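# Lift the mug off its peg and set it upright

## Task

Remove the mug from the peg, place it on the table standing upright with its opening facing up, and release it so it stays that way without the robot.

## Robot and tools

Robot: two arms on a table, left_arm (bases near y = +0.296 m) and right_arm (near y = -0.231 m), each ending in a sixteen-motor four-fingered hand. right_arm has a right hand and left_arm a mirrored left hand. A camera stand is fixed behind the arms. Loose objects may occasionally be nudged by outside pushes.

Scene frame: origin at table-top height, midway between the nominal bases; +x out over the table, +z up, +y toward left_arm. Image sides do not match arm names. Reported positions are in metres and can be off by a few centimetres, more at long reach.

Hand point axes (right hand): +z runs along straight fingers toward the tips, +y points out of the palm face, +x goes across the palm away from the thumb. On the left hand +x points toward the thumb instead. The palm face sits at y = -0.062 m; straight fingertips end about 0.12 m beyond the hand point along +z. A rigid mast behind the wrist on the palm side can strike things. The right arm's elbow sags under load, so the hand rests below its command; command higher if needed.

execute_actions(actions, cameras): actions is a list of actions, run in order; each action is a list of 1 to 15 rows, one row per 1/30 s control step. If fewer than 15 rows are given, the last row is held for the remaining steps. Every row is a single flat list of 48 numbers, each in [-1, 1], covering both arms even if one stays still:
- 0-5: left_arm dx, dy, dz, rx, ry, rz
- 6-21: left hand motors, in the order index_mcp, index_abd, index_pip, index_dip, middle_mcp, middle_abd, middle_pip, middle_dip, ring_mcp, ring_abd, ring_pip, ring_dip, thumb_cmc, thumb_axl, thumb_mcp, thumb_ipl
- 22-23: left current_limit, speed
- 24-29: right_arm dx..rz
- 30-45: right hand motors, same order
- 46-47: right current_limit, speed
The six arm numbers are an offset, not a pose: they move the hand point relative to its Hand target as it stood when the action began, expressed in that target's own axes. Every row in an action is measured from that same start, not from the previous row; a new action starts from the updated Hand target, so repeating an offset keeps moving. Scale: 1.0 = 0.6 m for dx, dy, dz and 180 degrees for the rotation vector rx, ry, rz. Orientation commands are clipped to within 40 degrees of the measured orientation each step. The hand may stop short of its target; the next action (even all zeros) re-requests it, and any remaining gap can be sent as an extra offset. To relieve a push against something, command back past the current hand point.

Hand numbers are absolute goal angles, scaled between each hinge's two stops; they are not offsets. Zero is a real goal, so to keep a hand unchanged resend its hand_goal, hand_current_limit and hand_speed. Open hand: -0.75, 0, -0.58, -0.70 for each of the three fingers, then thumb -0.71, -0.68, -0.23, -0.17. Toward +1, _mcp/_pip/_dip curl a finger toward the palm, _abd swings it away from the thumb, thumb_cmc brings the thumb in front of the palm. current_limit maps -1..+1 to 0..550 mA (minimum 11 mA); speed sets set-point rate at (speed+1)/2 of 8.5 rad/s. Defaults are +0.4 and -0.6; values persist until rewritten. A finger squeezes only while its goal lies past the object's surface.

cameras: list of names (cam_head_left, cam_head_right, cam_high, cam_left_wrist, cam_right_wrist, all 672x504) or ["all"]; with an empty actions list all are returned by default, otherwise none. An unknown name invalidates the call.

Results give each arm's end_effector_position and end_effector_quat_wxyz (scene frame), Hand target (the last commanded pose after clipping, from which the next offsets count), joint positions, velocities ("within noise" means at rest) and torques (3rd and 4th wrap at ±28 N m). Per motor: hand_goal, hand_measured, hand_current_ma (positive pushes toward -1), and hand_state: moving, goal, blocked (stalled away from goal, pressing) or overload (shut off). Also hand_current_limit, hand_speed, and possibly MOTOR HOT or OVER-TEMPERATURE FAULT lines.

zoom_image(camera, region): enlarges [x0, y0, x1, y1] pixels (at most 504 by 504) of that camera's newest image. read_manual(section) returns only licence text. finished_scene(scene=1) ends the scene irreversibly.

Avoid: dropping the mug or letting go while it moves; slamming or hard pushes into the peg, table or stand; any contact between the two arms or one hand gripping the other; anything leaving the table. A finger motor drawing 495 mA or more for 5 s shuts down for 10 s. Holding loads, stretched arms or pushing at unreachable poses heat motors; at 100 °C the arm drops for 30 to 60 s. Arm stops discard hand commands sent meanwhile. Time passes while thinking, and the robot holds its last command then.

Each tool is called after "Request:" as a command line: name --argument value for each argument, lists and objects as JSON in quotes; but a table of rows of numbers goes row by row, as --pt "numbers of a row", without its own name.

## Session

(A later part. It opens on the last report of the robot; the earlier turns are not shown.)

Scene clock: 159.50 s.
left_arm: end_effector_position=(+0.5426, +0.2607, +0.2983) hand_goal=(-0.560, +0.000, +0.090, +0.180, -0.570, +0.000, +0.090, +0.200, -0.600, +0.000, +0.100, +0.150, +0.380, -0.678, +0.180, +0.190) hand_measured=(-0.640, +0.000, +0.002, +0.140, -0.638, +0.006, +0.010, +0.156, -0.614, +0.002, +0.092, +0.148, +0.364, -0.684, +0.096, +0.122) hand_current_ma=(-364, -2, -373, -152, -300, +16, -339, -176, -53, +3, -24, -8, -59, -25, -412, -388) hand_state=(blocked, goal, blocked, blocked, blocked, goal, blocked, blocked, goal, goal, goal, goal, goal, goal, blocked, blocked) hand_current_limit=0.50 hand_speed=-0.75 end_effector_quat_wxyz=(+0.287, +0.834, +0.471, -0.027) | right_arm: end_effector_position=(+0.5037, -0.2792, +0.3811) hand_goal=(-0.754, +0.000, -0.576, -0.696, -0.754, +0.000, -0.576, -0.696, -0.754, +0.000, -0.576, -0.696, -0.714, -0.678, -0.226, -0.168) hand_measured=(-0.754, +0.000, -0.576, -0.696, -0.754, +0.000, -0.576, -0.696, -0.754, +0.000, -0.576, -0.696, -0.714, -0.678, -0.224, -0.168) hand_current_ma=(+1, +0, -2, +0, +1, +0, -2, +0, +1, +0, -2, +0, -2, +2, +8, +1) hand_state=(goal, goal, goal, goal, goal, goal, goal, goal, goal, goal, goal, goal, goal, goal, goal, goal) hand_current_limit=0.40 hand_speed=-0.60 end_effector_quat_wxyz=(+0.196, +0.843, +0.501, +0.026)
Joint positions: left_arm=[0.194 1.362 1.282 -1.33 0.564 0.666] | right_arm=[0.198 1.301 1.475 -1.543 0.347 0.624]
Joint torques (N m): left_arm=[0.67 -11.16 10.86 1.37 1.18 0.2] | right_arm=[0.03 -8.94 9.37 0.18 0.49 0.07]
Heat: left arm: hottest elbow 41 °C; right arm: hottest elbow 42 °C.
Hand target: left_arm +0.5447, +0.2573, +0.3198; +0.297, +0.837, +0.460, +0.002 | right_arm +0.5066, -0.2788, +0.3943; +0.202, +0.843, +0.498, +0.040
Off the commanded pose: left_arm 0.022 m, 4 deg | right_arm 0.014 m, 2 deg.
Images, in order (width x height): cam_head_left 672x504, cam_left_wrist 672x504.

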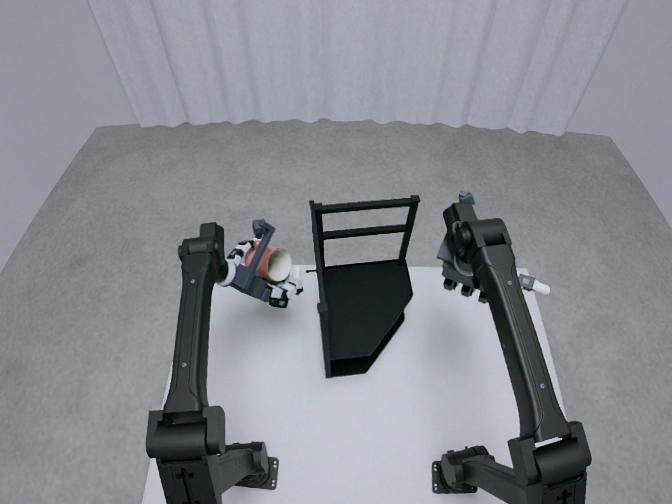

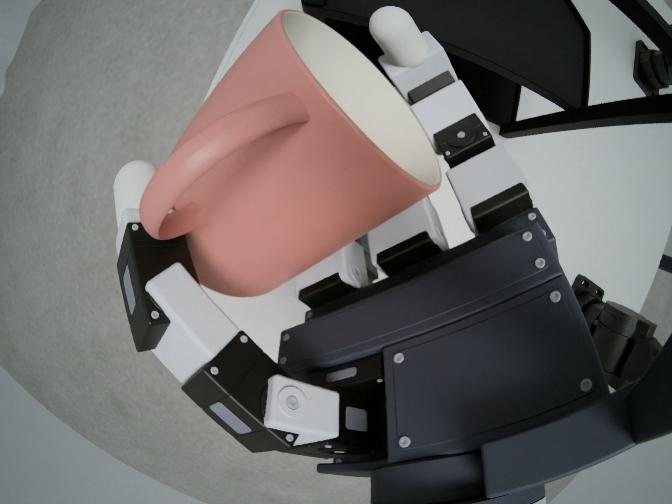

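Request:
execute_actions --actions '[[[0.0135,0.00205,-0.00625,-0.012,0.0063,-0.0211,-0.56,0,0.09,0.18,-0.57,0,0.09,0.2,-0.6,0,0.1,0.15,0.38,-0.678,0.18,0.19,0.5,-0.75,0,0,0,0,0,0,-0.754,0,-0.576,-0.696,-0.754,0,-0.576,-0.696,-0.754,0,-0.576,-0.696,-0.714,-0.678,-0.226,-0.168,0.4,-0.6],[0.027,0.0041,-0.0125,-0.024,0.0127,-0.0423,-0.56,0,0.09,0.18,-0.57,0,0.09,0.2,-0.6,0,0.1,0.15,0.38,-0.678,0.18,0.19,0.5,-0.75,0,0,0,0,0,0,-0.754,0,-0.576,-0.696,-0.754,0,-0.576,-0.696,-0.754,0,-0.576,-0.696,-0.714,-0.678,-0.226,-0.168,0.4,-0.6],[0.0405,0.00615,-0.0188,-0.0359,0.019,-0.0634,-0.56,0,0.09,0.18,-0.57,0,0.09,0.2,-0.6,0,0.1,0.15,0.38,-0.678,0.18,0.19,0.5,-0.75,0,0,0,0,0,0,-0.754,0,-0.576,-0.696,-0.754,0,-0.576,-0.696,-0.754,0,-0.576,-0.696,-0.714,-0.678,-0.226,-0.168,0.4,-0.6],[0.054,0.0082,-0.025,-0.0479,0.0253,-0.0845,-0.56,0,0.09,0.18,-0.57,0,0.09,0.2,-0.6,0,0.1,0.15,0.38,-0.678,0.18,0.19,0.5,-0.75,0,0,0,0,0,0,-0.754,0,-0.576,-0.696,-0.754,0,-0.576,-0.696,-0.754,0,-0.576,-0.696,-0.714,-0.678,-0.226,-0.168,0.4,-0.6]],[[0.0106,0.0024,-0.0063,-0.0135,0.0015,-0.0211,-0.56,0,0.09,0.18,-0.57,0,0.09,0.2,-0.6,0,0.1,0.15,0.38,-0.678,0.18,0.19,0.5,-0.75,0,0,0,0,0,0,-0.754,0,-0.576,-0.696,-0.754,0,-0.576,-0.696,-0.754,0,-0.576,-0.696,-0.714,-0.678,-0.226,-0.168,0.4,-0.6],[0.0213,0.0049,-0.0126,-0.0269,0.0031,-0.0423,-0.56,0,0.09,0.18,-0.57,0,0.09,0.2,-0.6,0,0.1,0.15,0.38,-0.678,0.18,0.19,0.5,-0.75,0,0,0,0,0,0,-0.754,0,-0.576,-0.696,-0.754,0,-0.576,-0.696,-0.754,0,-0.576,-0.696,-0.714,-0.678,-0.226,-0.168,0.4,-0.6],[0.0319,0.0073,-0.0189,-0.0404,0.0046,-0.0634,-0.56,0,0.09,0.18,-0.57,0,0.09,0.2,-0.6,0,0.1,0.15,0.38,-0.678,0.18,0.19,0.5,-0.75,0,0,0,0,0,0,-0.754,0,-0.576,-0.696,-0.754,0,-0.576,-0.696,-0.754,0,-0.576,-0.696,-0.714,-0.678,-0.226,-0.168,0.4,-0.6],[0.0425,0.0097,-0.0252,-0.0538,0.0061,-0.0845,-0.56,0,0.09,0.18,-0.57,0,0.09,0.2,-0.6,0,0.1,0.15,0.38,-0.678,0.18,0.19,0.5,-0.75,0,0,0,0,0,0,-0.754,0,-0.576,-0.696,-0.754,0,-0.576,-0.696,-0.754,0,-0.576,-0.696,-0.714,-0.678,-0.226,-0.168,0.4,-0.6]]]' --cameras '["cam_high", "cam_left_wrist", "cam_head_left"]'

Scene clock: 163.50 s.
left_arm: end_effector_position=(+0.5659, +0.3200, +0.3029) hand_goal=(-0.560, +0.000, +0.090, +0.180, -0.570, +0.000, +0.090, +0.200, -0.600, +0.000, +0.100, +0.150, +0.380, -0.678, +0.180, +0.190) hand_measured=(-0.640, +0.000, +0.002, +0.140, -0.638, +0.006, +0.010, +0.156, -0.614, +0.002, +0.092, +0.148, +0.362, -0.684, +0.096, +0.122) hand_current_ma=(-364, -2, -373, -152, -300, +16, -338, -176, -53, +3, -24, -8, -62, -25, -412, -388) hand_state=(blocked, goal, blocked, blocked, blocked, goal, blocked, blocked, goal, goal, goal, goal, goal, goal, blocked, blocked) hand_current_limit=0.50 hand_speed=-0.75 end_effector_quat_wxyz=(+0.374, +0.624, +0.686, +0.010) | right_arm: end_effector_position=(+0.5037, -0.2792, +0.3811) hand_goal=(-0.754, +0.000, -0.576, -0.696, -0.754, +0.000, -0.576, -0.696, -0.754, +0.000, -0.576, -0.696, -0.714, -0.678, -0.226, -0.168) hand_measured=(-0.754, +0.000, -0.576, -0.696, -0.754, +0.000, -0.576, -0.696, -0.754, +0.000, -0.576, -0.696, -0.714, -0.678, -0.224, -0.168) hand_current_ma=(+1, +0, -2, +0, +1, +0, -2, +0, +1, +0, -2, +0, -2, +2, +8, +1) hand_state=(goal, goal, goal, goal, goal, goal, goal, goal, goal, goal, goal, goal, goal, goal, goal, goal) hand_current_limit=0.40 hand_speed=-0.60 end_effector_quat_wxyz=(+0.196, +0.843, +0.501, +0.026)
Joint positions: left_arm=[0.194 1.239 1.11 -0.891 0.566 -0.087] | right_arm=[0.198 1.301 1.475 -1.543 0.347 0.624]
Joint torques (N m): left_arm=[0.85 -9.99 11.99 2.56 0.77 0.3] | right_arm=[-0.67 -9.23 9.17 0.4 0.48 -0.02]
Heat: left arm: hottest elbow 40 °C; right arm: hottest elbow 42 °C.
Hand target: left_arm +0.5698, +0.3165, +0.3318; +0.395, +0.629, +0.668, +0.040 | right_arm +0.5066, -0.2788, +0.3943; +0.202, +0.843, +0.498, +0.040
Off the commanded pose: left_arm 0.029 m, 5 deg | right_arm 0.014 m, 2 deg.
Images, in order (width x height): cam_head_left 672x504, cam_high 672x504, cam_left_wrist 672x504.

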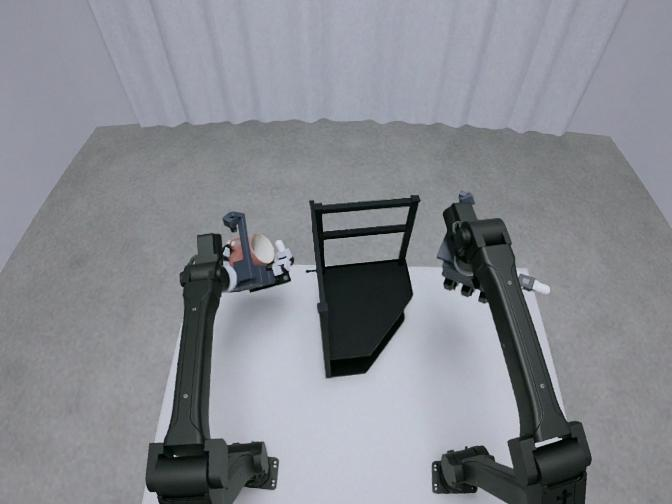

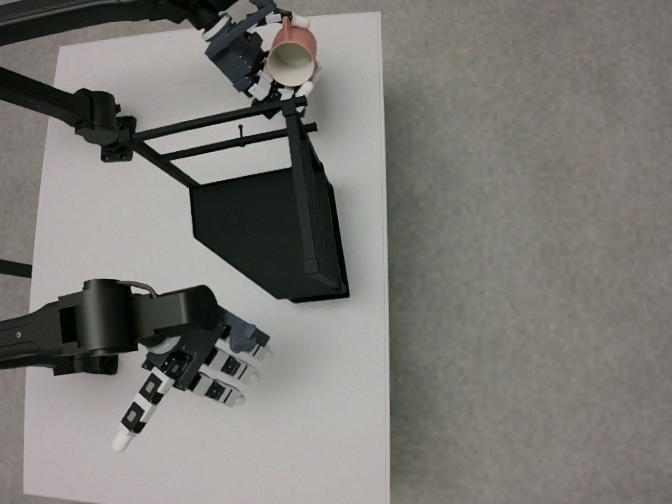

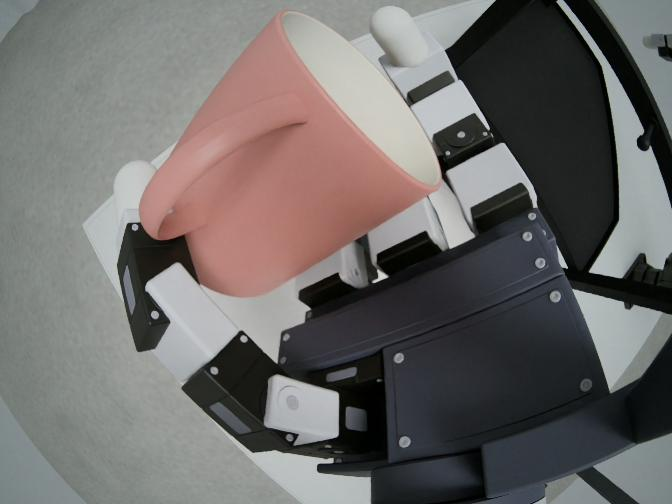

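Request:
execute_actions --actions '[[[0.009,0.0002,-0.0045,-0.0131,-0.0035,-0.0211,-0.56,0,0.09,0.18,-0.57,0,0.09,0.2,-0.6,0,0.1,0.15,0.38,-0.678,0.18,0.19,0.5,-0.75,0,0,0,0,0,0,-0.754,0,-0.576,-0.696,-0.754,0,-0.576,-0.696,-0.754,0,-0.576,-0.696,-0.714,-0.678,-0.226,-0.168,0.4,-0.6],[0.018,0.0004,-0.0089,-0.0262,-0.007,-0.0423,-0.56,0,0.09,0.18,-0.57,0,0.09,0.2,-0.6,0,0.1,0.15,0.38,-0.678,0.18,0.19,0.5,-0.75,0,0,0,0,0,0,-0.754,0,-0.576,-0.696,-0.754,0,-0.576,-0.696,-0.754,0,-0.576,-0.696,-0.714,-0.678,-0.226,-0.168,0.4,-0.6],[0.027,0.0006,-0.0134,-0.0392,-0.0104,-0.0634,-0.56,0,0.09,0.18,-0.57,0,0.09,0.2,-0.6,0,0.1,0.15,0.38,-0.678,0.18,0.19,0.5,-0.75,0,0,0,0,0,0,-0.754,0,-0.576,-0.696,-0.754,0,-0.576,-0.696,-0.754,0,-0.576,-0.696,-0.714,-0.678,-0.226,-0.168,0.4,-0.6],[0.036,0.0008,-0.0178,-0.0523,-0.0139,-0.0845,-0.56,0,0.09,0.18,-0.57,0,0.09,0.2,-0.6,0,0.1,0.15,0.38,-0.678,0.18,0.19,0.5,-0.75,0,0,0,0,0,0,-0.754,0,-0.576,-0.696,-0.754,0,-0.576,-0.696,-0.754,0,-0.576,-0.696,-0.714,-0.678,-0.226,-0.168,0.4,-0.6]],[[0.0076,-0.0018,-0.004,-0.0109,-0.008,-0.0211,-0.56,0,0.09,0.18,-0.57,0,0.09,0.2,-0.6,0,0.1,0.15,0.38,-0.678,0.18,0.19,0.5,-0.75,0,0,0,0,0,0,-0.754,0,-0.576,-0.696,-0.754,0,-0.576,-0.696,-0.754,0,-0.576,-0.696,-0.714,-0.678,-0.226,-0.168,0.4,-0.6],[0.0151,-0.0035,-0.008,-0.0219,-0.0161,-0.0423,-0.56,0,0.09,0.18,-0.57,0,0.09,0.2,-0.6,0,0.1,0.15,0.38,-0.678,0.18,0.19,0.5,-0.75,0,0,0,0,0,0,-0.754,0,-0.576,-0.696,-0.754,0,-0.576,-0.696,-0.754,0,-0.576,-0.696,-0.714,-0.678,-0.226,-0.168,0.4,-0.6],[0.0227,-0.0053,-0.012,-0.0328,-0.0241,-0.0634,-0.56,0,0.09,0.18,-0.57,0,0.09,0.2,-0.6,0,0.1,0.15,0.38,-0.678,0.18,0.19,0.5,-0.75,0,0,0,0,0,0,-0.754,0,-0.576,-0.696,-0.754,0,-0.576,-0.696,-0.754,0,-0.576,-0.696,-0.714,-0.678,-0.226,-0.168,0.4,-0.6],[0.0302,-0.007,-0.016,-0.0437,-0.0321,-0.0845,-0.56,0,0.09,0.18,-0.57,0,0.09,0.2,-0.6,0,0.1,0.15,0.38,-0.678,0.18,0.19,0.5,-0.75,0,0,0,0,0,0,-0.754,0,-0.576,-0.696,-0.754,0,-0.576,-0.696,-0.754,0,-0.576,-0.696,-0.714,-0.678,-0.226,-0.168,0.4,-0.6]]]' --cameras '["cam_high", "cam_left_wrist", "cam_head_left"]'

Scene clock: 166.20 s.
left_arm: end_effector_position=(+0.5510, +0.3590, +0.2867) hand_goal=(-0.560, +0.000, +0.090, +0.180, -0.570, +0.000, +0.090, +0.200, -0.600, +0.000, +0.100, +0.150, +0.380, -0.678, +0.180, +0.190) hand_measured=(-0.640, +0.000, +0.002, +0.140, -0.638, +0.006, +0.012, +0.156, -0.610, +0.000, +0.094, +0.148, +0.360, -0.684, +0.096, +0.122) hand_current_ma=(-364, -2, -373, -152, -300, +16, -327, -176, -39, +1, -19, -8, -73, -25, -413, -388) hand_state=(blocked, goal, blocked, blocked, blocked, goal, blocked, blocked, goal, goal, goal, goal, goal, goal, blocked, blocked) hand_current_limit=0.50 hand_speed=-0.75 end_effector_quat_wxyz=(+0.501, +0.359, +0.787, -0.033) | right_arm: end_effector_position=(+0.5037, -0.2792, +0.3811) hand_goal=(-0.754, +0.000, -0.576, -0.696, -0.754, +0.000, -0.576, -0.696, -0.754, +0.000, -0.576, -0.696, -0.714, -0.678, -0.226, -0.168) hand_measured=(-0.754, +0.000, -0.576, -0.696, -0.754, +0.000, -0.576, -0.696, -0.754, +0.000, -0.576, -0.696, -0.714, -0.678, -0.224, -0.168) hand_current_ma=(+1, +0, -2, +0, +1, +0, -2, +0, +1, +0, -2, +0, -2, +2, +8, +1) hand_state=(goal, goal, goal, goal, goal, goal, goal, goal, goal, goal, goal, goal, goal, goal, goal, goal) hand_current_limit=0.40 hand_speed=-0.60 end_effector_quat_wxyz=(+0.196, +0.843, +0.501, +0.026)
Joint positions: left_arm=[0.194 1.129 0.883 -0.382 0.565 -0.839] | right_arm=[0.198 1.301 1.475 -1.543 0.347 0.624]
Joint torques (N m): left_arm=[0.67 -8.76 12.3 3.19 0.34 0.41] | right_arm=[-0.26 -8.88 9.39 0.32 0.48 0.04]
Heat: left arm: hottest elbow 40 °C; right arm: hottest elbow 42 °C.
Hand target: left_arm +0.5552, +0.3559, +0.3208; +0.530, +0.369, +0.763, -0.008 | right_arm +0.5066, -0.2788, +0.3943; +0.202, +0.843, +0.498, +0.040
Off the commanded pose: left_arm 0.034 m, 5 deg | right_arm 0.014 m, 2 deg.
Images, in order (width x height): cam_head_left 672x504, cam_high 672x504, cam_left_wrist 672x504.

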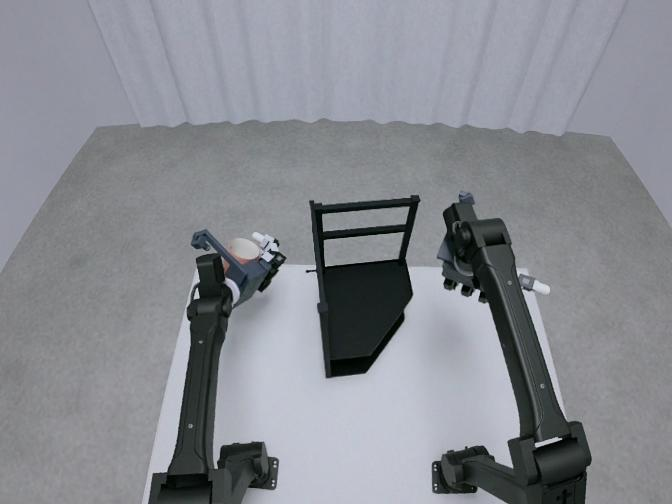

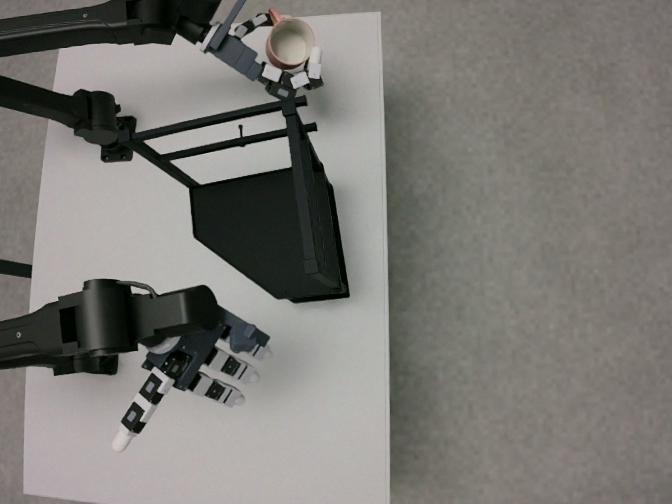

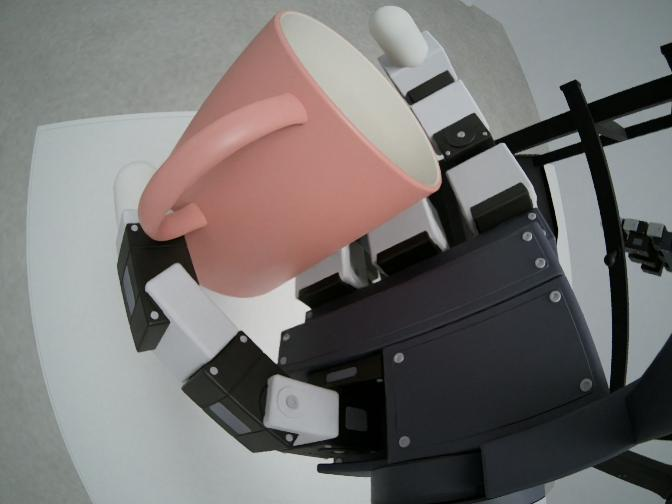

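Request:
execute_actions --actions '[[[0.0089,-0.0051,-0.0028,-0.0073,-0.0115,-0.0211,-0.56,0,0.09,0.18,-0.57,0,0.09,0.2,-0.6,0,0.1,0.15,0.38,-0.678,0.18,0.19,0.5,-0.75,0,0,0,0,0,0,-0.754,0,-0.576,-0.696,-0.754,0,-0.576,-0.696,-0.754,0,-0.576,-0.696,-0.714,-0.678,-0.226,-0.168,0.4,-0.6],[0.0178,-0.0103,-0.0055,-0.0145,-0.0229,-0.0423,-0.56,0,0.09,0.18,-0.57,0,0.09,0.2,-0.6,0,0.1,0.15,0.38,-0.678,0.18,0.19,0.5,-0.75,0,0,0,0,0,0,-0.754,0,-0.576,-0.696,-0.754,0,-0.576,-0.696,-0.754,0,-0.576,-0.696,-0.714,-0.678,-0.226,-0.168,0.4,-0.6],[0.0266,-0.0154,-0.0083,-0.0218,-0.0344,-0.0634,-0.56,0,0.09,0.18,-0.57,0,0.09,0.2,-0.6,0,0.1,0.15,0.38,-0.678,0.18,0.19,0.5,-0.75,0,0,0,0,0,0,-0.754,0,-0.576,-0.696,-0.754,0,-0.576,-0.696,-0.754,0,-0.576,-0.696,-0.714,-0.678,-0.226,-0.168,0.4,-0.6],[0.0355,-0.0205,-0.011,-0.029,-0.0458,-0.0845,-0.56,0,0.09,0.18,-0.57,0,0.09,0.2,-0.6,0,0.1,0.15,0.38,-0.678,0.18,0.19,0.5,-0.75,0,0,0,0,0,0,-0.754,0,-0.576,-0.696,-0.754,0,-0.576,-0.696,-0.754,0,-0.576,-0.696,-0.714,-0.678,-0.226,-0.168,0.4,-0.6]],[[0.008,-0.0068,-0.0038,-0.0026,-0.0133,-0.0211,-0.56,0,0.09,0.18,-0.57,0,0.09,0.2,-0.6,0,0.1,0.15,0.38,-0.678,0.18,0.19,0.5,-0.75,0,0,0,0,0,0,-0.754,0,-0.576,-0.696,-0.754,0,-0.576,-0.696,-0.754,0,-0.576,-0.696,-0.714,-0.678,-0.226,-0.168,0.4,-0.6],[0.016,-0.0135,-0.0077,-0.0051,-0.0266,-0.0423,-0.56,0,0.09,0.18,-0.57,0,0.09,0.2,-0.6,0,0.1,0.15,0.38,-0.678,0.18,0.19,0.5,-0.75,0,0,0,0,0,0,-0.754,0,-0.576,-0.696,-0.754,0,-0.576,-0.696,-0.754,0,-0.576,-0.696,-0.714,-0.678,-0.226,-0.168,0.4,-0.6],[0.024,-0.0203,-0.0115,-0.0077,-0.0399,-0.0634,-0.56,0,0.09,0.18,-0.57,0,0.09,0.2,-0.6,0,0.1,0.15,0.38,-0.678,0.18,0.19,0.5,-0.75,0,0,0,0,0,0,-0.754,0,-0.576,-0.696,-0.754,0,-0.576,-0.696,-0.754,0,-0.576,-0.696,-0.714,-0.678,-0.226,-0.168,0.4,-0.6],[0.032,-0.027,-0.0153,-0.0102,-0.0532,-0.0845,-0.56,0,0.09,0.18,-0.57,0,0.09,0.2,-0.6,0,0.1,0.15,0.38,-0.678,0.18,0.19,0.5,-0.75,0,0,0,0,0,0,-0.754,0,-0.576,-0.696,-0.754,0,-0.576,-0.696,-0.754,0,-0.576,-0.696,-0.714,-0.678,-0.226,-0.168,0.4,-0.6]]]' --cameras '["all"]'

Scene clock: 168.83 s.
left_arm: end_effector_position=(+0.5156, +0.3591, +0.2512) hand_goal=(-0.560, +0.000, +0.090, +0.180, -0.570, +0.000, +0.090, +0.200, -0.600, +0.000, +0.100, +0.150, +0.380, -0.678, +0.180, +0.190) hand_measured=(-0.640, -0.002, +0.004, +0.140, -0.634, +0.006, +0.014, +0.156, -0.602, +0.000, +0.096, +0.148, +0.354, -0.682, +0.094, +0.122) hand_current_ma=(-364, -4, -366, -152, -281, +13, -319, -176, -6, -1, -11, -7, -97, -19, -413, -388) hand_state=(blocked, goal, blocked, blocked, blocked, goal, blocked, blocked, goal, goal, goal, goal, blocked, goal, blocked, blocked) hand_current_limit=0.50 hand_speed=-0.75 end_effector_quat_wxyz=(+0.613, +0.103, +0.765, -0.168) | right_arm: end_effector_position=(+0.5037, -0.2792, +0.3811) hand_goal=(-0.754, +0.000, -0.576, -0.696, -0.754, +0.000, -0.576, -0.696, -0.754, +0.000, -0.576, -0.696, -0.714, -0.678, -0.226, -0.168) hand_measured=(-0.754, +0.000, -0.576, -0.696, -0.754, +0.000, -0.576, -0.696, -0.754, +0.000, -0.576, -0.696, -0.714, -0.678, -0.224, -0.168) hand_current_ma=(+1, +0, -2, +0, +1, +0, -2, +0, +1, +0, -2, +0, -2, +2, +8, +1) hand_state=(goal, goal, goal, goal, goal, goal, goal, goal, goal, goal, goal, goal, goal, goal, goal, goal) hand_current_limit=0.40 hand_speed=-0.60 end_effector_quat_wxyz=(+0.196, +0.843, +0.501, +0.026)
Joint positions: left_arm=[0.194 1.046 0.62 0.199 0.561 -1.582] | right_arm=[0.198 1.301 1.475 -1.543 0.347 0.624]
Joint torques (N m): left_arm=[0.21 -6.83 11.99 3.51 0.06 0.41] | right_arm=[0.21 -9.11 9.24 0.27 0.44 0.02]
Heat: left arm: hottest elbow 40 °C; right arm: hottest elbow 42 °C.
Hand target: left_arm +0.5206, +0.3562, +0.2831; +0.645, +0.119, +0.739, -0.155 | right_arm +0.5066, -0.2788, +0.3943; +0.202, +0.843, +0.498, +0.040
Off the commanded pose: left_arm 0.033 m, 5 deg | right_arm 0.014 m, 2 deg.

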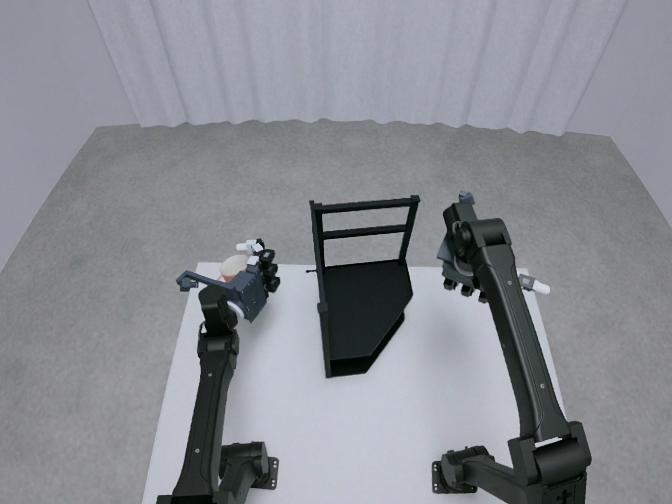

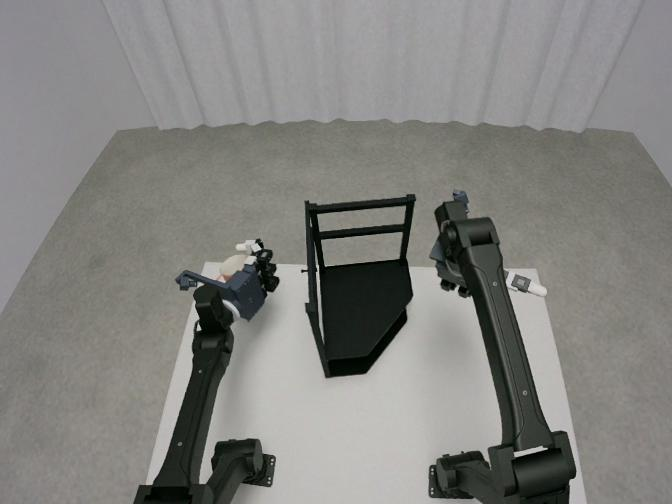

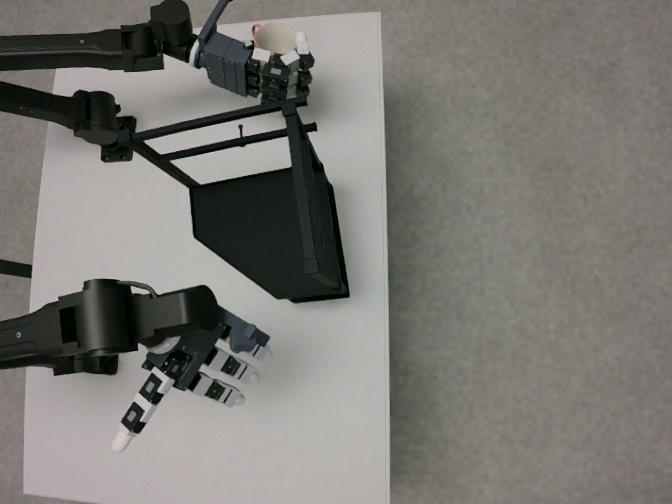

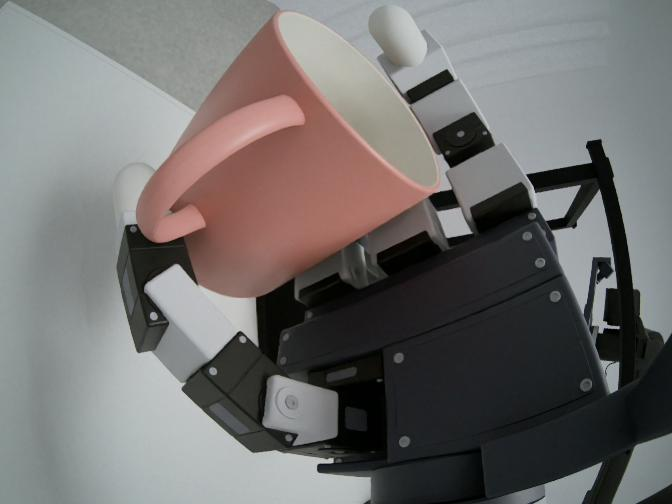

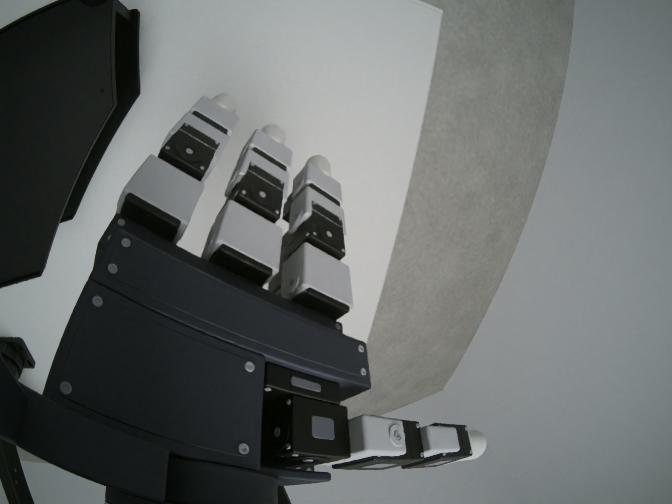

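Request:
zoom_image --camera "cam_left_wrist" --region '[100, 0, 480, 320]'

Request:
zoom_image --camera "cam_high" --region '[190, 0, 350, 120]'

Request:
zoom_image --camera "cam_head_left" --region '[160, 215, 310, 335]'

Scaled by 1.326 from the camera's 672x504 image, which has a finer 960x720 frame.

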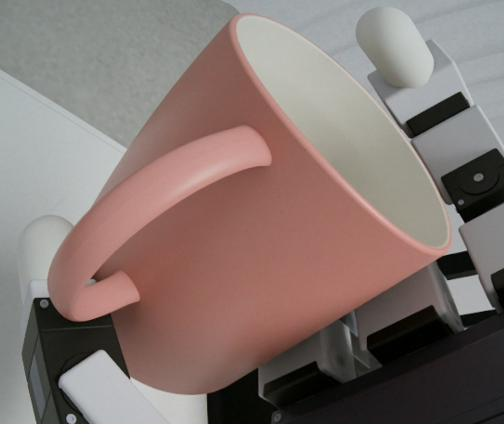

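Scaled by 3.150.

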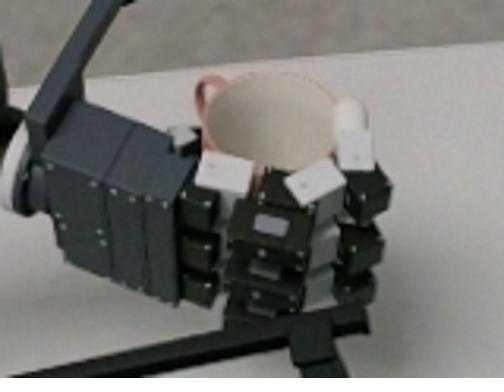

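Scaled by 3.360.

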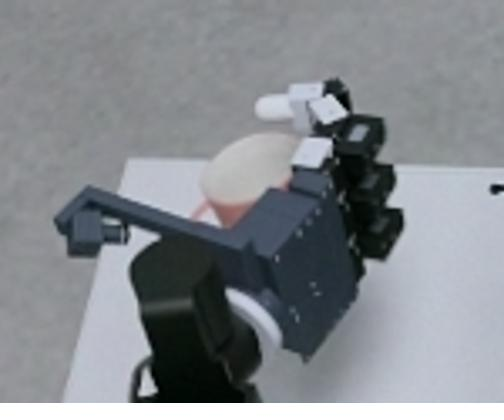

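Request:
zoom_image --camera "cam_left_wrist" --region '[120, 0, 320, 160]'

Request:
zoom_image --camera "cam_left_wrist" --region '[160, 160, 460, 310]'

Scaled by 2.520 from the camera's 672x504 image, which has a finer 960x720 frame.

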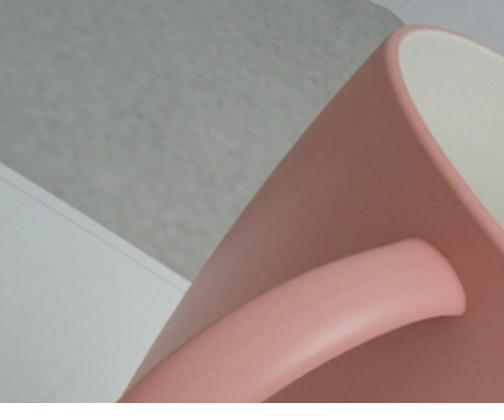

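Scaled by 1.680 from the camera's 672x504 image, which has a finer 960x720 frame.

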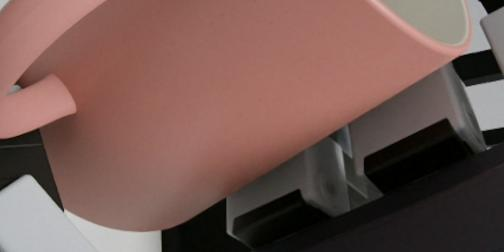

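Request:
zoom_image --camera "cam_left_wrist" --region '[500, 100, 672, 500]'

Request:
zoom_image --camera "cam_left_wrist" --region '[0, 0, 260, 160]'

Scaled by 1.260 from the camera's 672x504 image, which has a finer 960x720 frame.

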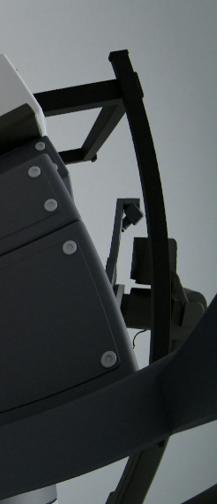

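Scaled by 1.938 from the camera's 672x504 image, which has a finer 960x720 frame.

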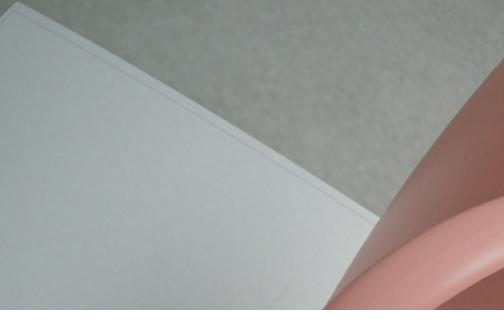

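Request:
execute_actions --actions '[[[0,0,0,-0.0016,-0.0088,0.0188,-0.56,0,0.09,0.18,-0.57,0,0.09,0.2,-0.6,0,0.1,0.15,0.38,-0.678,0.18,0.19,0.5,-0.75,0,0,0,0,0,0,-0.754,0,-0.576,-0.696,-0.754,0,-0.576,-0.696,-0.754,0,-0.576,-0.696,-0.714,-0.678,-0.226,-0.168,0.4,-0.6],[0,0,0,-0.0032,-0.0177,0.0375,-0.56,0,0.09,0.18,-0.57,0,0.09,0.2,-0.6,0,0.1,0.15,0.38,-0.678,0.18,0.19,0.5,-0.75,0,0,0,0,0,0,-0.754,0,-0.576,-0.696,-0.754,0,-0.576,-0.696,-0.754,0,-0.576,-0.696,-0.714,-0.678,-0.226,-0.168,0.4,-0.6],[0,0,0,-0.0048,-0.0265,0.0563,-0.56,0,0.09,0.18,-0.57,0,0.09,0.2,-0.6,0,0.1,0.15,0.38,-0.678,0.18,0.19,0.5,-0.75,0,0,0,0,0,0,-0.754,0,-0.576,-0.696,-0.754,0,-0.576,-0.696,-0.754,0,-0.576,-0.696,-0.714,-0.678,-0.226,-0.168,0.4,-0.6],[0,0,0,-0.0064,-0.0353,0.075,-0.56,0,0.09,0.18,-0.57,0,0.09,0.2,-0.6,0,0.1,0.15,0.38,-0.678,0.18,0.19,0.5,-0.75,0,0,0,0,0,0,-0.754,0,-0.576,-0.696,-0.754,0,-0.576,-0.696,-0.754,0,-0.576,-0.696,-0.714,-0.678,-0.226,-0.168,0.4,-0.6]],[[0.0206,-0.0033,0.0002,0,0,0,-0.56,0,0.09,0.18,-0.57,0,0.09,0.2,-0.6,0,0.1,0.15,0.38,-0.678,0.18,0.19,0.5,-0.75,0,0,0,0,0,0,-0.754,0,-0.576,-0.696,-0.754,0,-0.576,-0.696,-0.754,0,-0.576,-0.696,-0.714,-0.678,-0.226,-0.168,0.4,-0.6],[0.0411,-0.0067,0.0004,0,0,0,-0.56,0,0.09,0.18,-0.57,0,0.09,0.2,-0.6,0,0.1,0.15,0.38,-0.678,0.18,0.19,0.5,-0.75,0,0,0,0,0,0,-0.754,0,-0.576,-0.696,-0.754,0,-0.576,-0.696,-0.754,0,-0.576,-0.696,-0.714,-0.678,-0.226,-0.168,0.4,-0.6],[0.0617,-0.01,0.0006,0,0,0,-0.56,0,0.09,0.18,-0.57,0,0.09,0.2,-0.6,0,0.1,0.15,0.38,-0.678,0.18,0.19,0.5,-0.75,0,0,0,0,0,0,-0.754,0,-0.576,-0.696,-0.754,0,-0.576,-0.696,-0.754,0,-0.576,-0.696,-0.714,-0.678,-0.226,-0.168,0.4,-0.6],[0.0823,-0.0133,0.0008,0,0,0,-0.56,0,0.09,0.18,-0.57,0,0.09,0.2,-0.6,0,0.1,0.15,0.38,-0.678,0.18,0.19,0.5,-0.75,0,0,0,0,0,0,-0.754,0,-0.576,-0.696,-0.754,0,-0.576,-0.696,-0.754,0,-0.576,-0.696,-0.714,-0.678,-0.226,-0.168,0.4,-0.6]]]' --cameras '["cam_high", "cam_left_wrist", "cam_head_left"]'

Scene clock: 187.53 s.
left_arm: end_effector_position=(+0.5124, +0.3593, +0.1993) hand_goal=(-0.560, +0.000, +0.090, +0.180, -0.570, +0.000, +0.090, +0.200, -0.600, +0.000, +0.100, +0.150, +0.380, -0.678, +0.180, +0.190) hand_measured=(-0.640, -0.004, +0.004, +0.140, -0.634, +0.002, +0.016, +0.156, -0.602, +0.000, +0.096, +0.148, +0.352, -0.682, +0.094, +0.122) hand_current_ma=(-364, -8, -362, -152, -279, +7, -314, -176, -5, -2, -10, -7, -108, -14, -413, -388) hand_state=(blocked, goal, blocked, blocked, blocked, goal, blocked, blocked, goal, goal, goal, goal, blocked, goal, blocked, blocked) hand_current_limit=0.50 hand_speed=-0.75 end_effector_quat_wxyz=(+0.671, +0.167, +0.716, -0.095) | right_arm: end_effector_position=(+0.5037, -0.2792, +0.3811) hand_goal=(-0.754, +0.000, -0.576, -0.696, -0.754, +0.000, -0.576, -0.696, -0.754, +0.000, -0.576, -0.696, -0.714, -0.678, -0.226, -0.168) hand_measured=(-0.754, +0.000, -0.576, -0.696, -0.754, +0.000, -0.576, -0.696, -0.754, +0.000, -0.576, -0.696, -0.714, -0.678, -0.224, -0.168) hand_current_ma=(+1, +0, -2, +0, +1, +0, -2, +0, +1, +0, -2, +0, -2, +2, +8, +1) hand_state=(goal, goal, goal, goal, goal, goal, goal, goal, goal, goal, goal, goal, goal, goal, goal, goal) hand_current_limit=0.40 hand_speed=-0.60 end_effector_quat_wxyz=(+0.196, +0.843, +0.501, +0.026)
Joint positions: left_arm=[0.175 1.227 0.426 0.706 0.519 -1.435] | right_arm=[0.198 1.301 1.475 -1.543 0.347 0.624]
Joint torques (N m): left_arm=[0.44 -6.95 10.39 3.58 0.22 0.64] | right_arm=[0.03 -9.05 9.35 0.29 0.44 0.05]
Heat: left arm: hottest elbow 41 °C; right arm: hottest elbow 42 °C.
Hand target: left_arm +0.5207, +0.3563, +0.2331; +0.700, +0.190, +0.685, -0.077 | right_arm +0.5066, -0.2788, +0.3943; +0.202, +0.843, +0.498, +0.040
Off the commanded pose: left_arm 0.035 m, 6 deg | right_arm 0.014 m, 2 deg.
Images, in order (width x height): cam_head_left 672x504, cam_high 672x504, cam_left_wrist 672x504.

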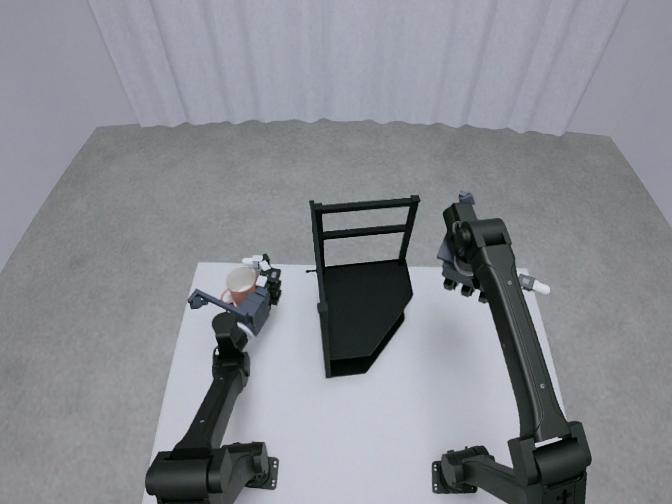

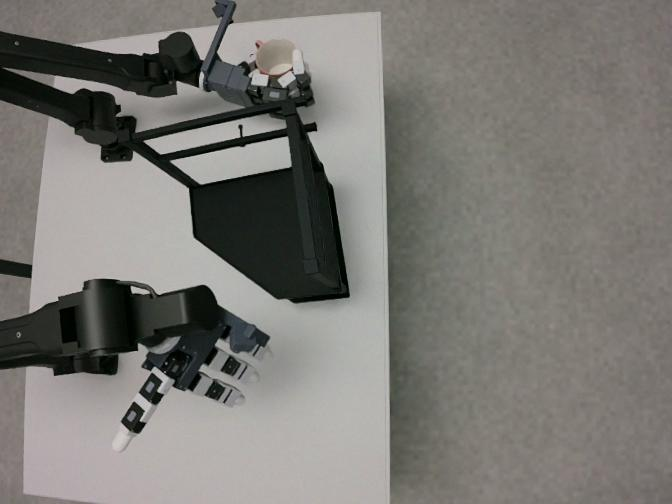

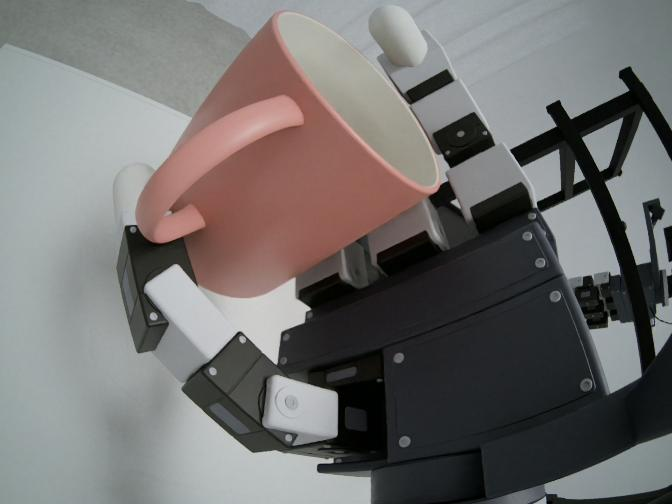

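Request:
zoom_image --camera "cam_head_left" --region '[170, 240, 310, 350]'

Request:
zoom_image --camera "cam_high" --region '[190, 0, 350, 120]'

Request:
zoom_image --camera "cam_left_wrist" --region '[500, 40, 672, 240]'

Scaled by 3.600.

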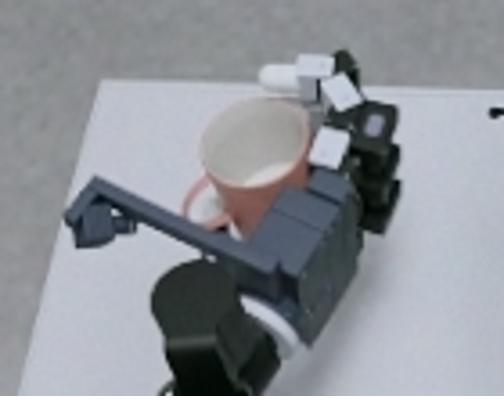

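Scaled by 3.150.

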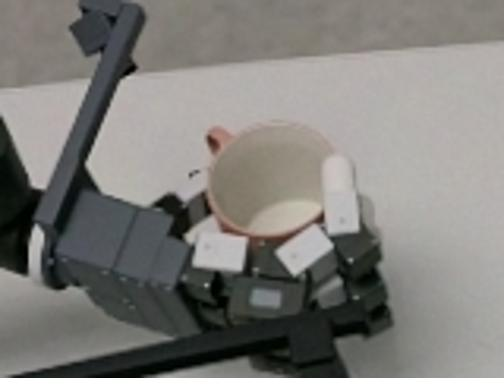

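Scaled by 2.520 from the camera's 672x504 image, which has a finer 960x720 frame.

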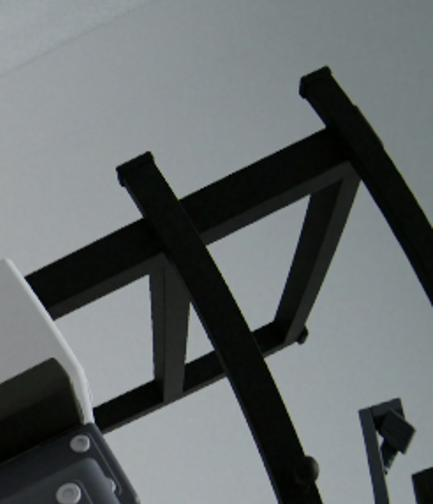

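Request:
execute_actions --actions '[[[0.0165,-0.0027,0.0002,0.0024,-0.0019,0.0047,-0.56,0,0.09,0.18,-0.57,0,0.09,0.2,-0.6,0,0.1,0.15,0.38,-0.678,0.18,0.19,0.5,-0.75,0,0,0,0,0,0,-0.754,0,-0.576,-0.696,-0.754,0,-0.576,-0.696,-0.754,0,-0.576,-0.696,-0.714,-0.678,-0.226,-0.168,0.4,-0.6],[0.033,-0.0053,0.0004,0.0048,-0.0038,0.0094,-0.56,0,0.09,0.18,-0.57,0,0.09,0.2,-0.6,0,0.1,0.15,0.38,-0.678,0.18,0.19,0.5,-0.75,0,0,0,0,0,0,-0.754,0,-0.576,-0.696,-0.754,0,-0.576,-0.696,-0.754,0,-0.576,-0.696,-0.714,-0.678,-0.226,-0.168,0.4,-0.6],[0.0494,-0.008,0.0005,0.0071,-0.0058,0.014,-0.56,0,0.09,0.18,-0.57,0,0.09,0.2,-0.6,0,0.1,0.15,0.38,-0.678,0.18,0.19,0.5,-0.75,0,0,0,0,0,0,-0.754,0,-0.576,-0.696,-0.754,0,-0.576,-0.696,-0.754,0,-0.576,-0.696,-0.714,-0.678,-0.226,-0.168,0.4,-0.6],[0.0659,-0.0107,0.0007,0.0095,-0.0077,0.0187,-0.56,0,0.09,0.18,-0.57,0,0.09,0.2,-0.6,0,0.1,0.15,0.38,-0.678,0.18,0.19,0.5,-0.75,0,0,0,0,0,0,-0.754,0,-0.576,-0.696,-0.754,0,-0.576,-0.696,-0.754,0,-0.576,-0.696,-0.714,-0.678,-0.226,-0.168,0.4,-0.6]],[[0.0204,-0.0046,-0.0002,0,0,0,-0.56,0,0.09,0.18,-0.57,0,0.09,0.2,-0.6,0,0.1,0.15,0.38,-0.678,0.18,0.19,0.5,-0.75,0,0,0,0,0,0,-0.754,0,-0.576,-0.696,-0.754,0,-0.576,-0.696,-0.754,0,-0.576,-0.696,-0.714,-0.678,-0.226,-0.168,0.4,-0.6],[0.0408,-0.0091,-0.0004,0,0,0,-0.56,0,0.09,0.18,-0.57,0,0.09,0.2,-0.6,0,0.1,0.15,0.38,-0.678,0.18,0.19,0.5,-0.75,0,0,0,0,0,0,-0.754,0,-0.576,-0.696,-0.754,0,-0.576,-0.696,-0.754,0,-0.576,-0.696,-0.714,-0.678,-0.226,-0.168,0.4,-0.6],[0.0612,-0.0137,-0.0005,0,0,0,-0.56,0,0.09,0.18,-0.57,0,0.09,0.2,-0.6,0,0.1,0.15,0.38,-0.678,0.18,0.19,0.5,-0.75,0,0,0,0,0,0,-0.754,0,-0.576,-0.696,-0.754,0,-0.576,-0.696,-0.754,0,-0.576,-0.696,-0.714,-0.678,-0.226,-0.168,0.4,-0.6],[0.0816,-0.0182,-0.0007,0,0,0,-0.56,0,0.09,0.18,-0.57,0,0.09,0.2,-0.6,0,0.1,0.15,0.38,-0.678,0.18,0.19,0.5,-0.75,0,0,0,0,0,0,-0.754,0,-0.576,-0.696,-0.754,0,-0.576,-0.696,-0.754,0,-0.576,-0.696,-0.714,-0.678,-0.226,-0.168,0.4,-0.6]]]' --cameras '["cam_high", "cam_left_wrist", "cam_head_left"]'

Scene clock: 191.90 s.
left_arm: end_effector_position=(+0.5138, +0.3502, +0.1180) hand_goal=(-0.560, +0.000, +0.090, +0.180, -0.570, +0.000, +0.090, +0.200, -0.600, +0.000, +0.100, +0.150, +0.380, -0.678, +0.180, +0.190) hand_measured=(-0.640, -0.004, +0.006, +0.140, -0.634, +0.002, +0.016, +0.156, -0.602, +0.000, +0.096, +0.148, +0.350, -0.682, +0.094, +0.122) hand_current_ma=(-364, -9, -359, -152, -279, +6, -309, -175, -5, -2, -10, -7, -114, -11, -412, -388) hand_state=(blocked, goal, blocked, blocked, blocked, goal, blocked, blocked, goal, goal, goal, goal, blocked, goal, blocked, blocked) hand_current_limit=0.50 hand_speed=-0.75 end_effector_quat_wxyz=(+0.682, +0.206, +0.696, -0.091) | right_arm: end_effector_position=(+0.5037, -0.2792, +0.3811) hand_goal=(-0.754, +0.000, -0.576, -0.696, -0.754, +0.000, -0.576, -0.696, -0.754, +0.000, -0.576, -0.696, -0.714, -0.678, -0.226, -0.168) hand_measured=(-0.754, +0.000, -0.576, -0.696, -0.754, +0.000, -0.576, -0.696, -0.754, +0.000, -0.576, -0.696, -0.714, -0.678, -0.224, -0.168) hand_current_ma=(+1, +0, -2, +0, +1, +0, -2, +0, +1, +0, -2, +0, -2, +2, +8, +1) hand_state=(goal, goal, goal, goal, goal, goal, goal, goal, goal, goal, goal, goal, goal, goal, goal, goal) hand_current_limit=0.40 hand_speed=-0.60 end_effector_quat_wxyz=(+0.196, +0.843, +0.501, +0.026)
Joint positions: left_arm=[0.176 1.62 0.355 1.202 0.572 -1.381] | right_arm=[0.198 1.301 1.475 -1.543 0.347 0.624]
Joint torques (N m): left_arm=[2.37 -8.12 6.08 3.56 0.31 0.6] | right_arm=[-0.56 -9.11 9.33 0.34 0.48 0]
Heat: left arm: hottest elbow 40 °C; right arm: hottest elbow 42 °C.
Hand target: left_arm +0.5208, +0.3562, +0.1430; +0.707, +0.219, +0.669, -0.069 | right_arm +0.5066, -0.2788, +0.3943; +0.202, +0.843, +0.498, +0.040
Off the commanded pose: left_arm 0.027 m, 5 deg | right_arm 0.014 m, 2 deg.
Images, in order (width x height): cam_head_left 672x504, cam_high 672x504, cam_left_wrist 672x504.

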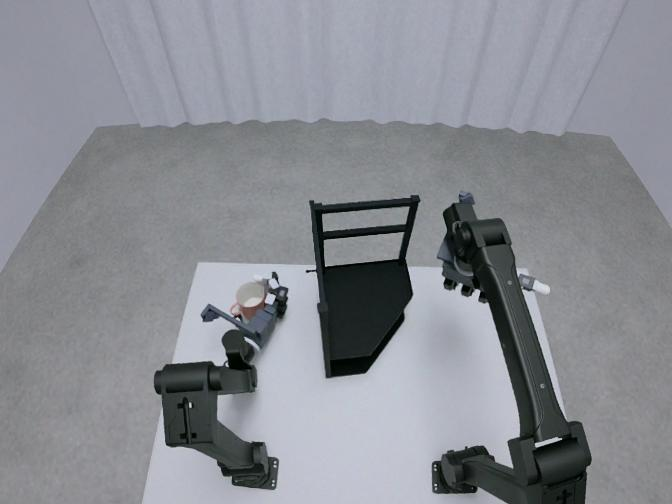

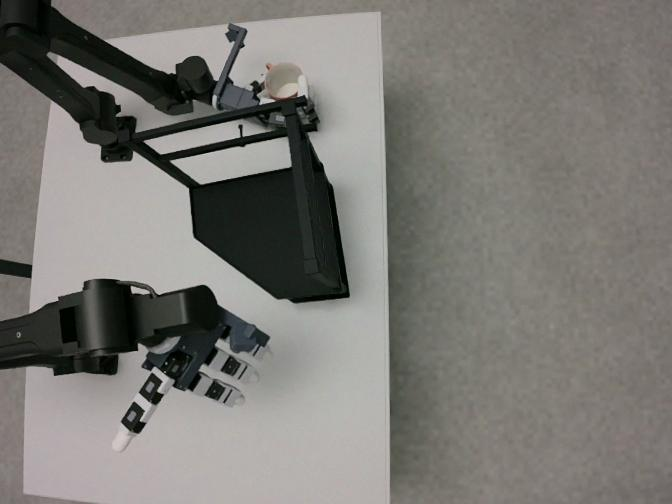

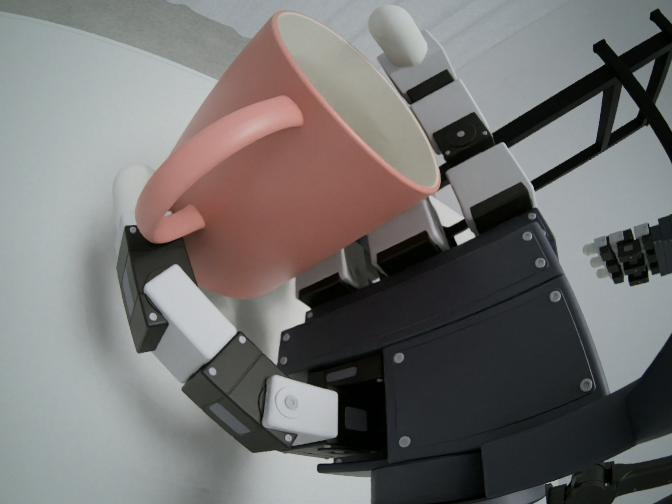

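Request:
zoom_image --camera "cam_left_wrist" --region '[480, 0, 672, 200]'

Request:
zoom_image --camera "cam_high" --region '[190, 0, 350, 140]'

Request:
zoom_image --camera "cam_head_left" --region '[170, 250, 310, 370]'

Scaled by 2.520 from the camera's 672x504 image, which has a finer 960x720 frame.

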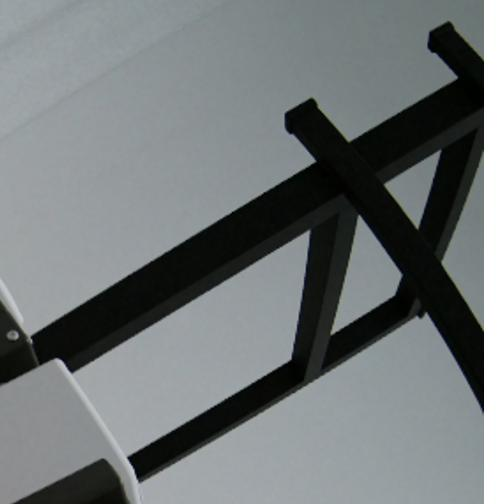

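Scaled by 3.150.

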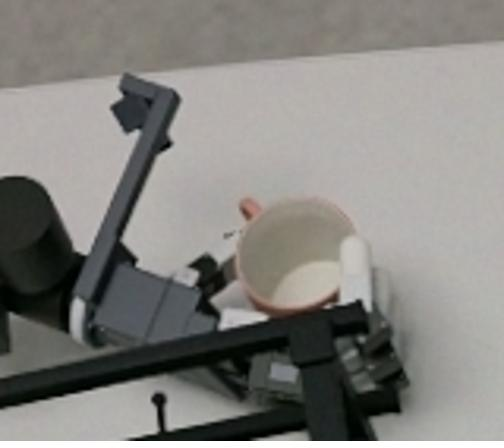

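Scaled by 3.600.

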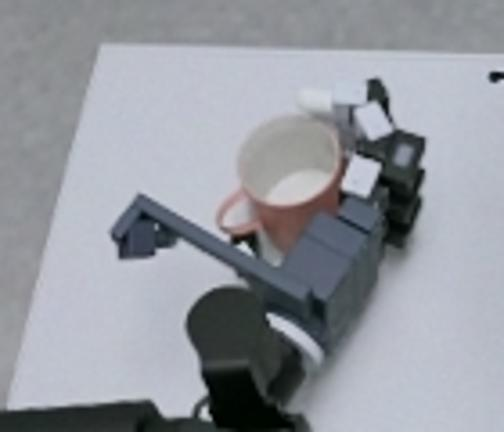

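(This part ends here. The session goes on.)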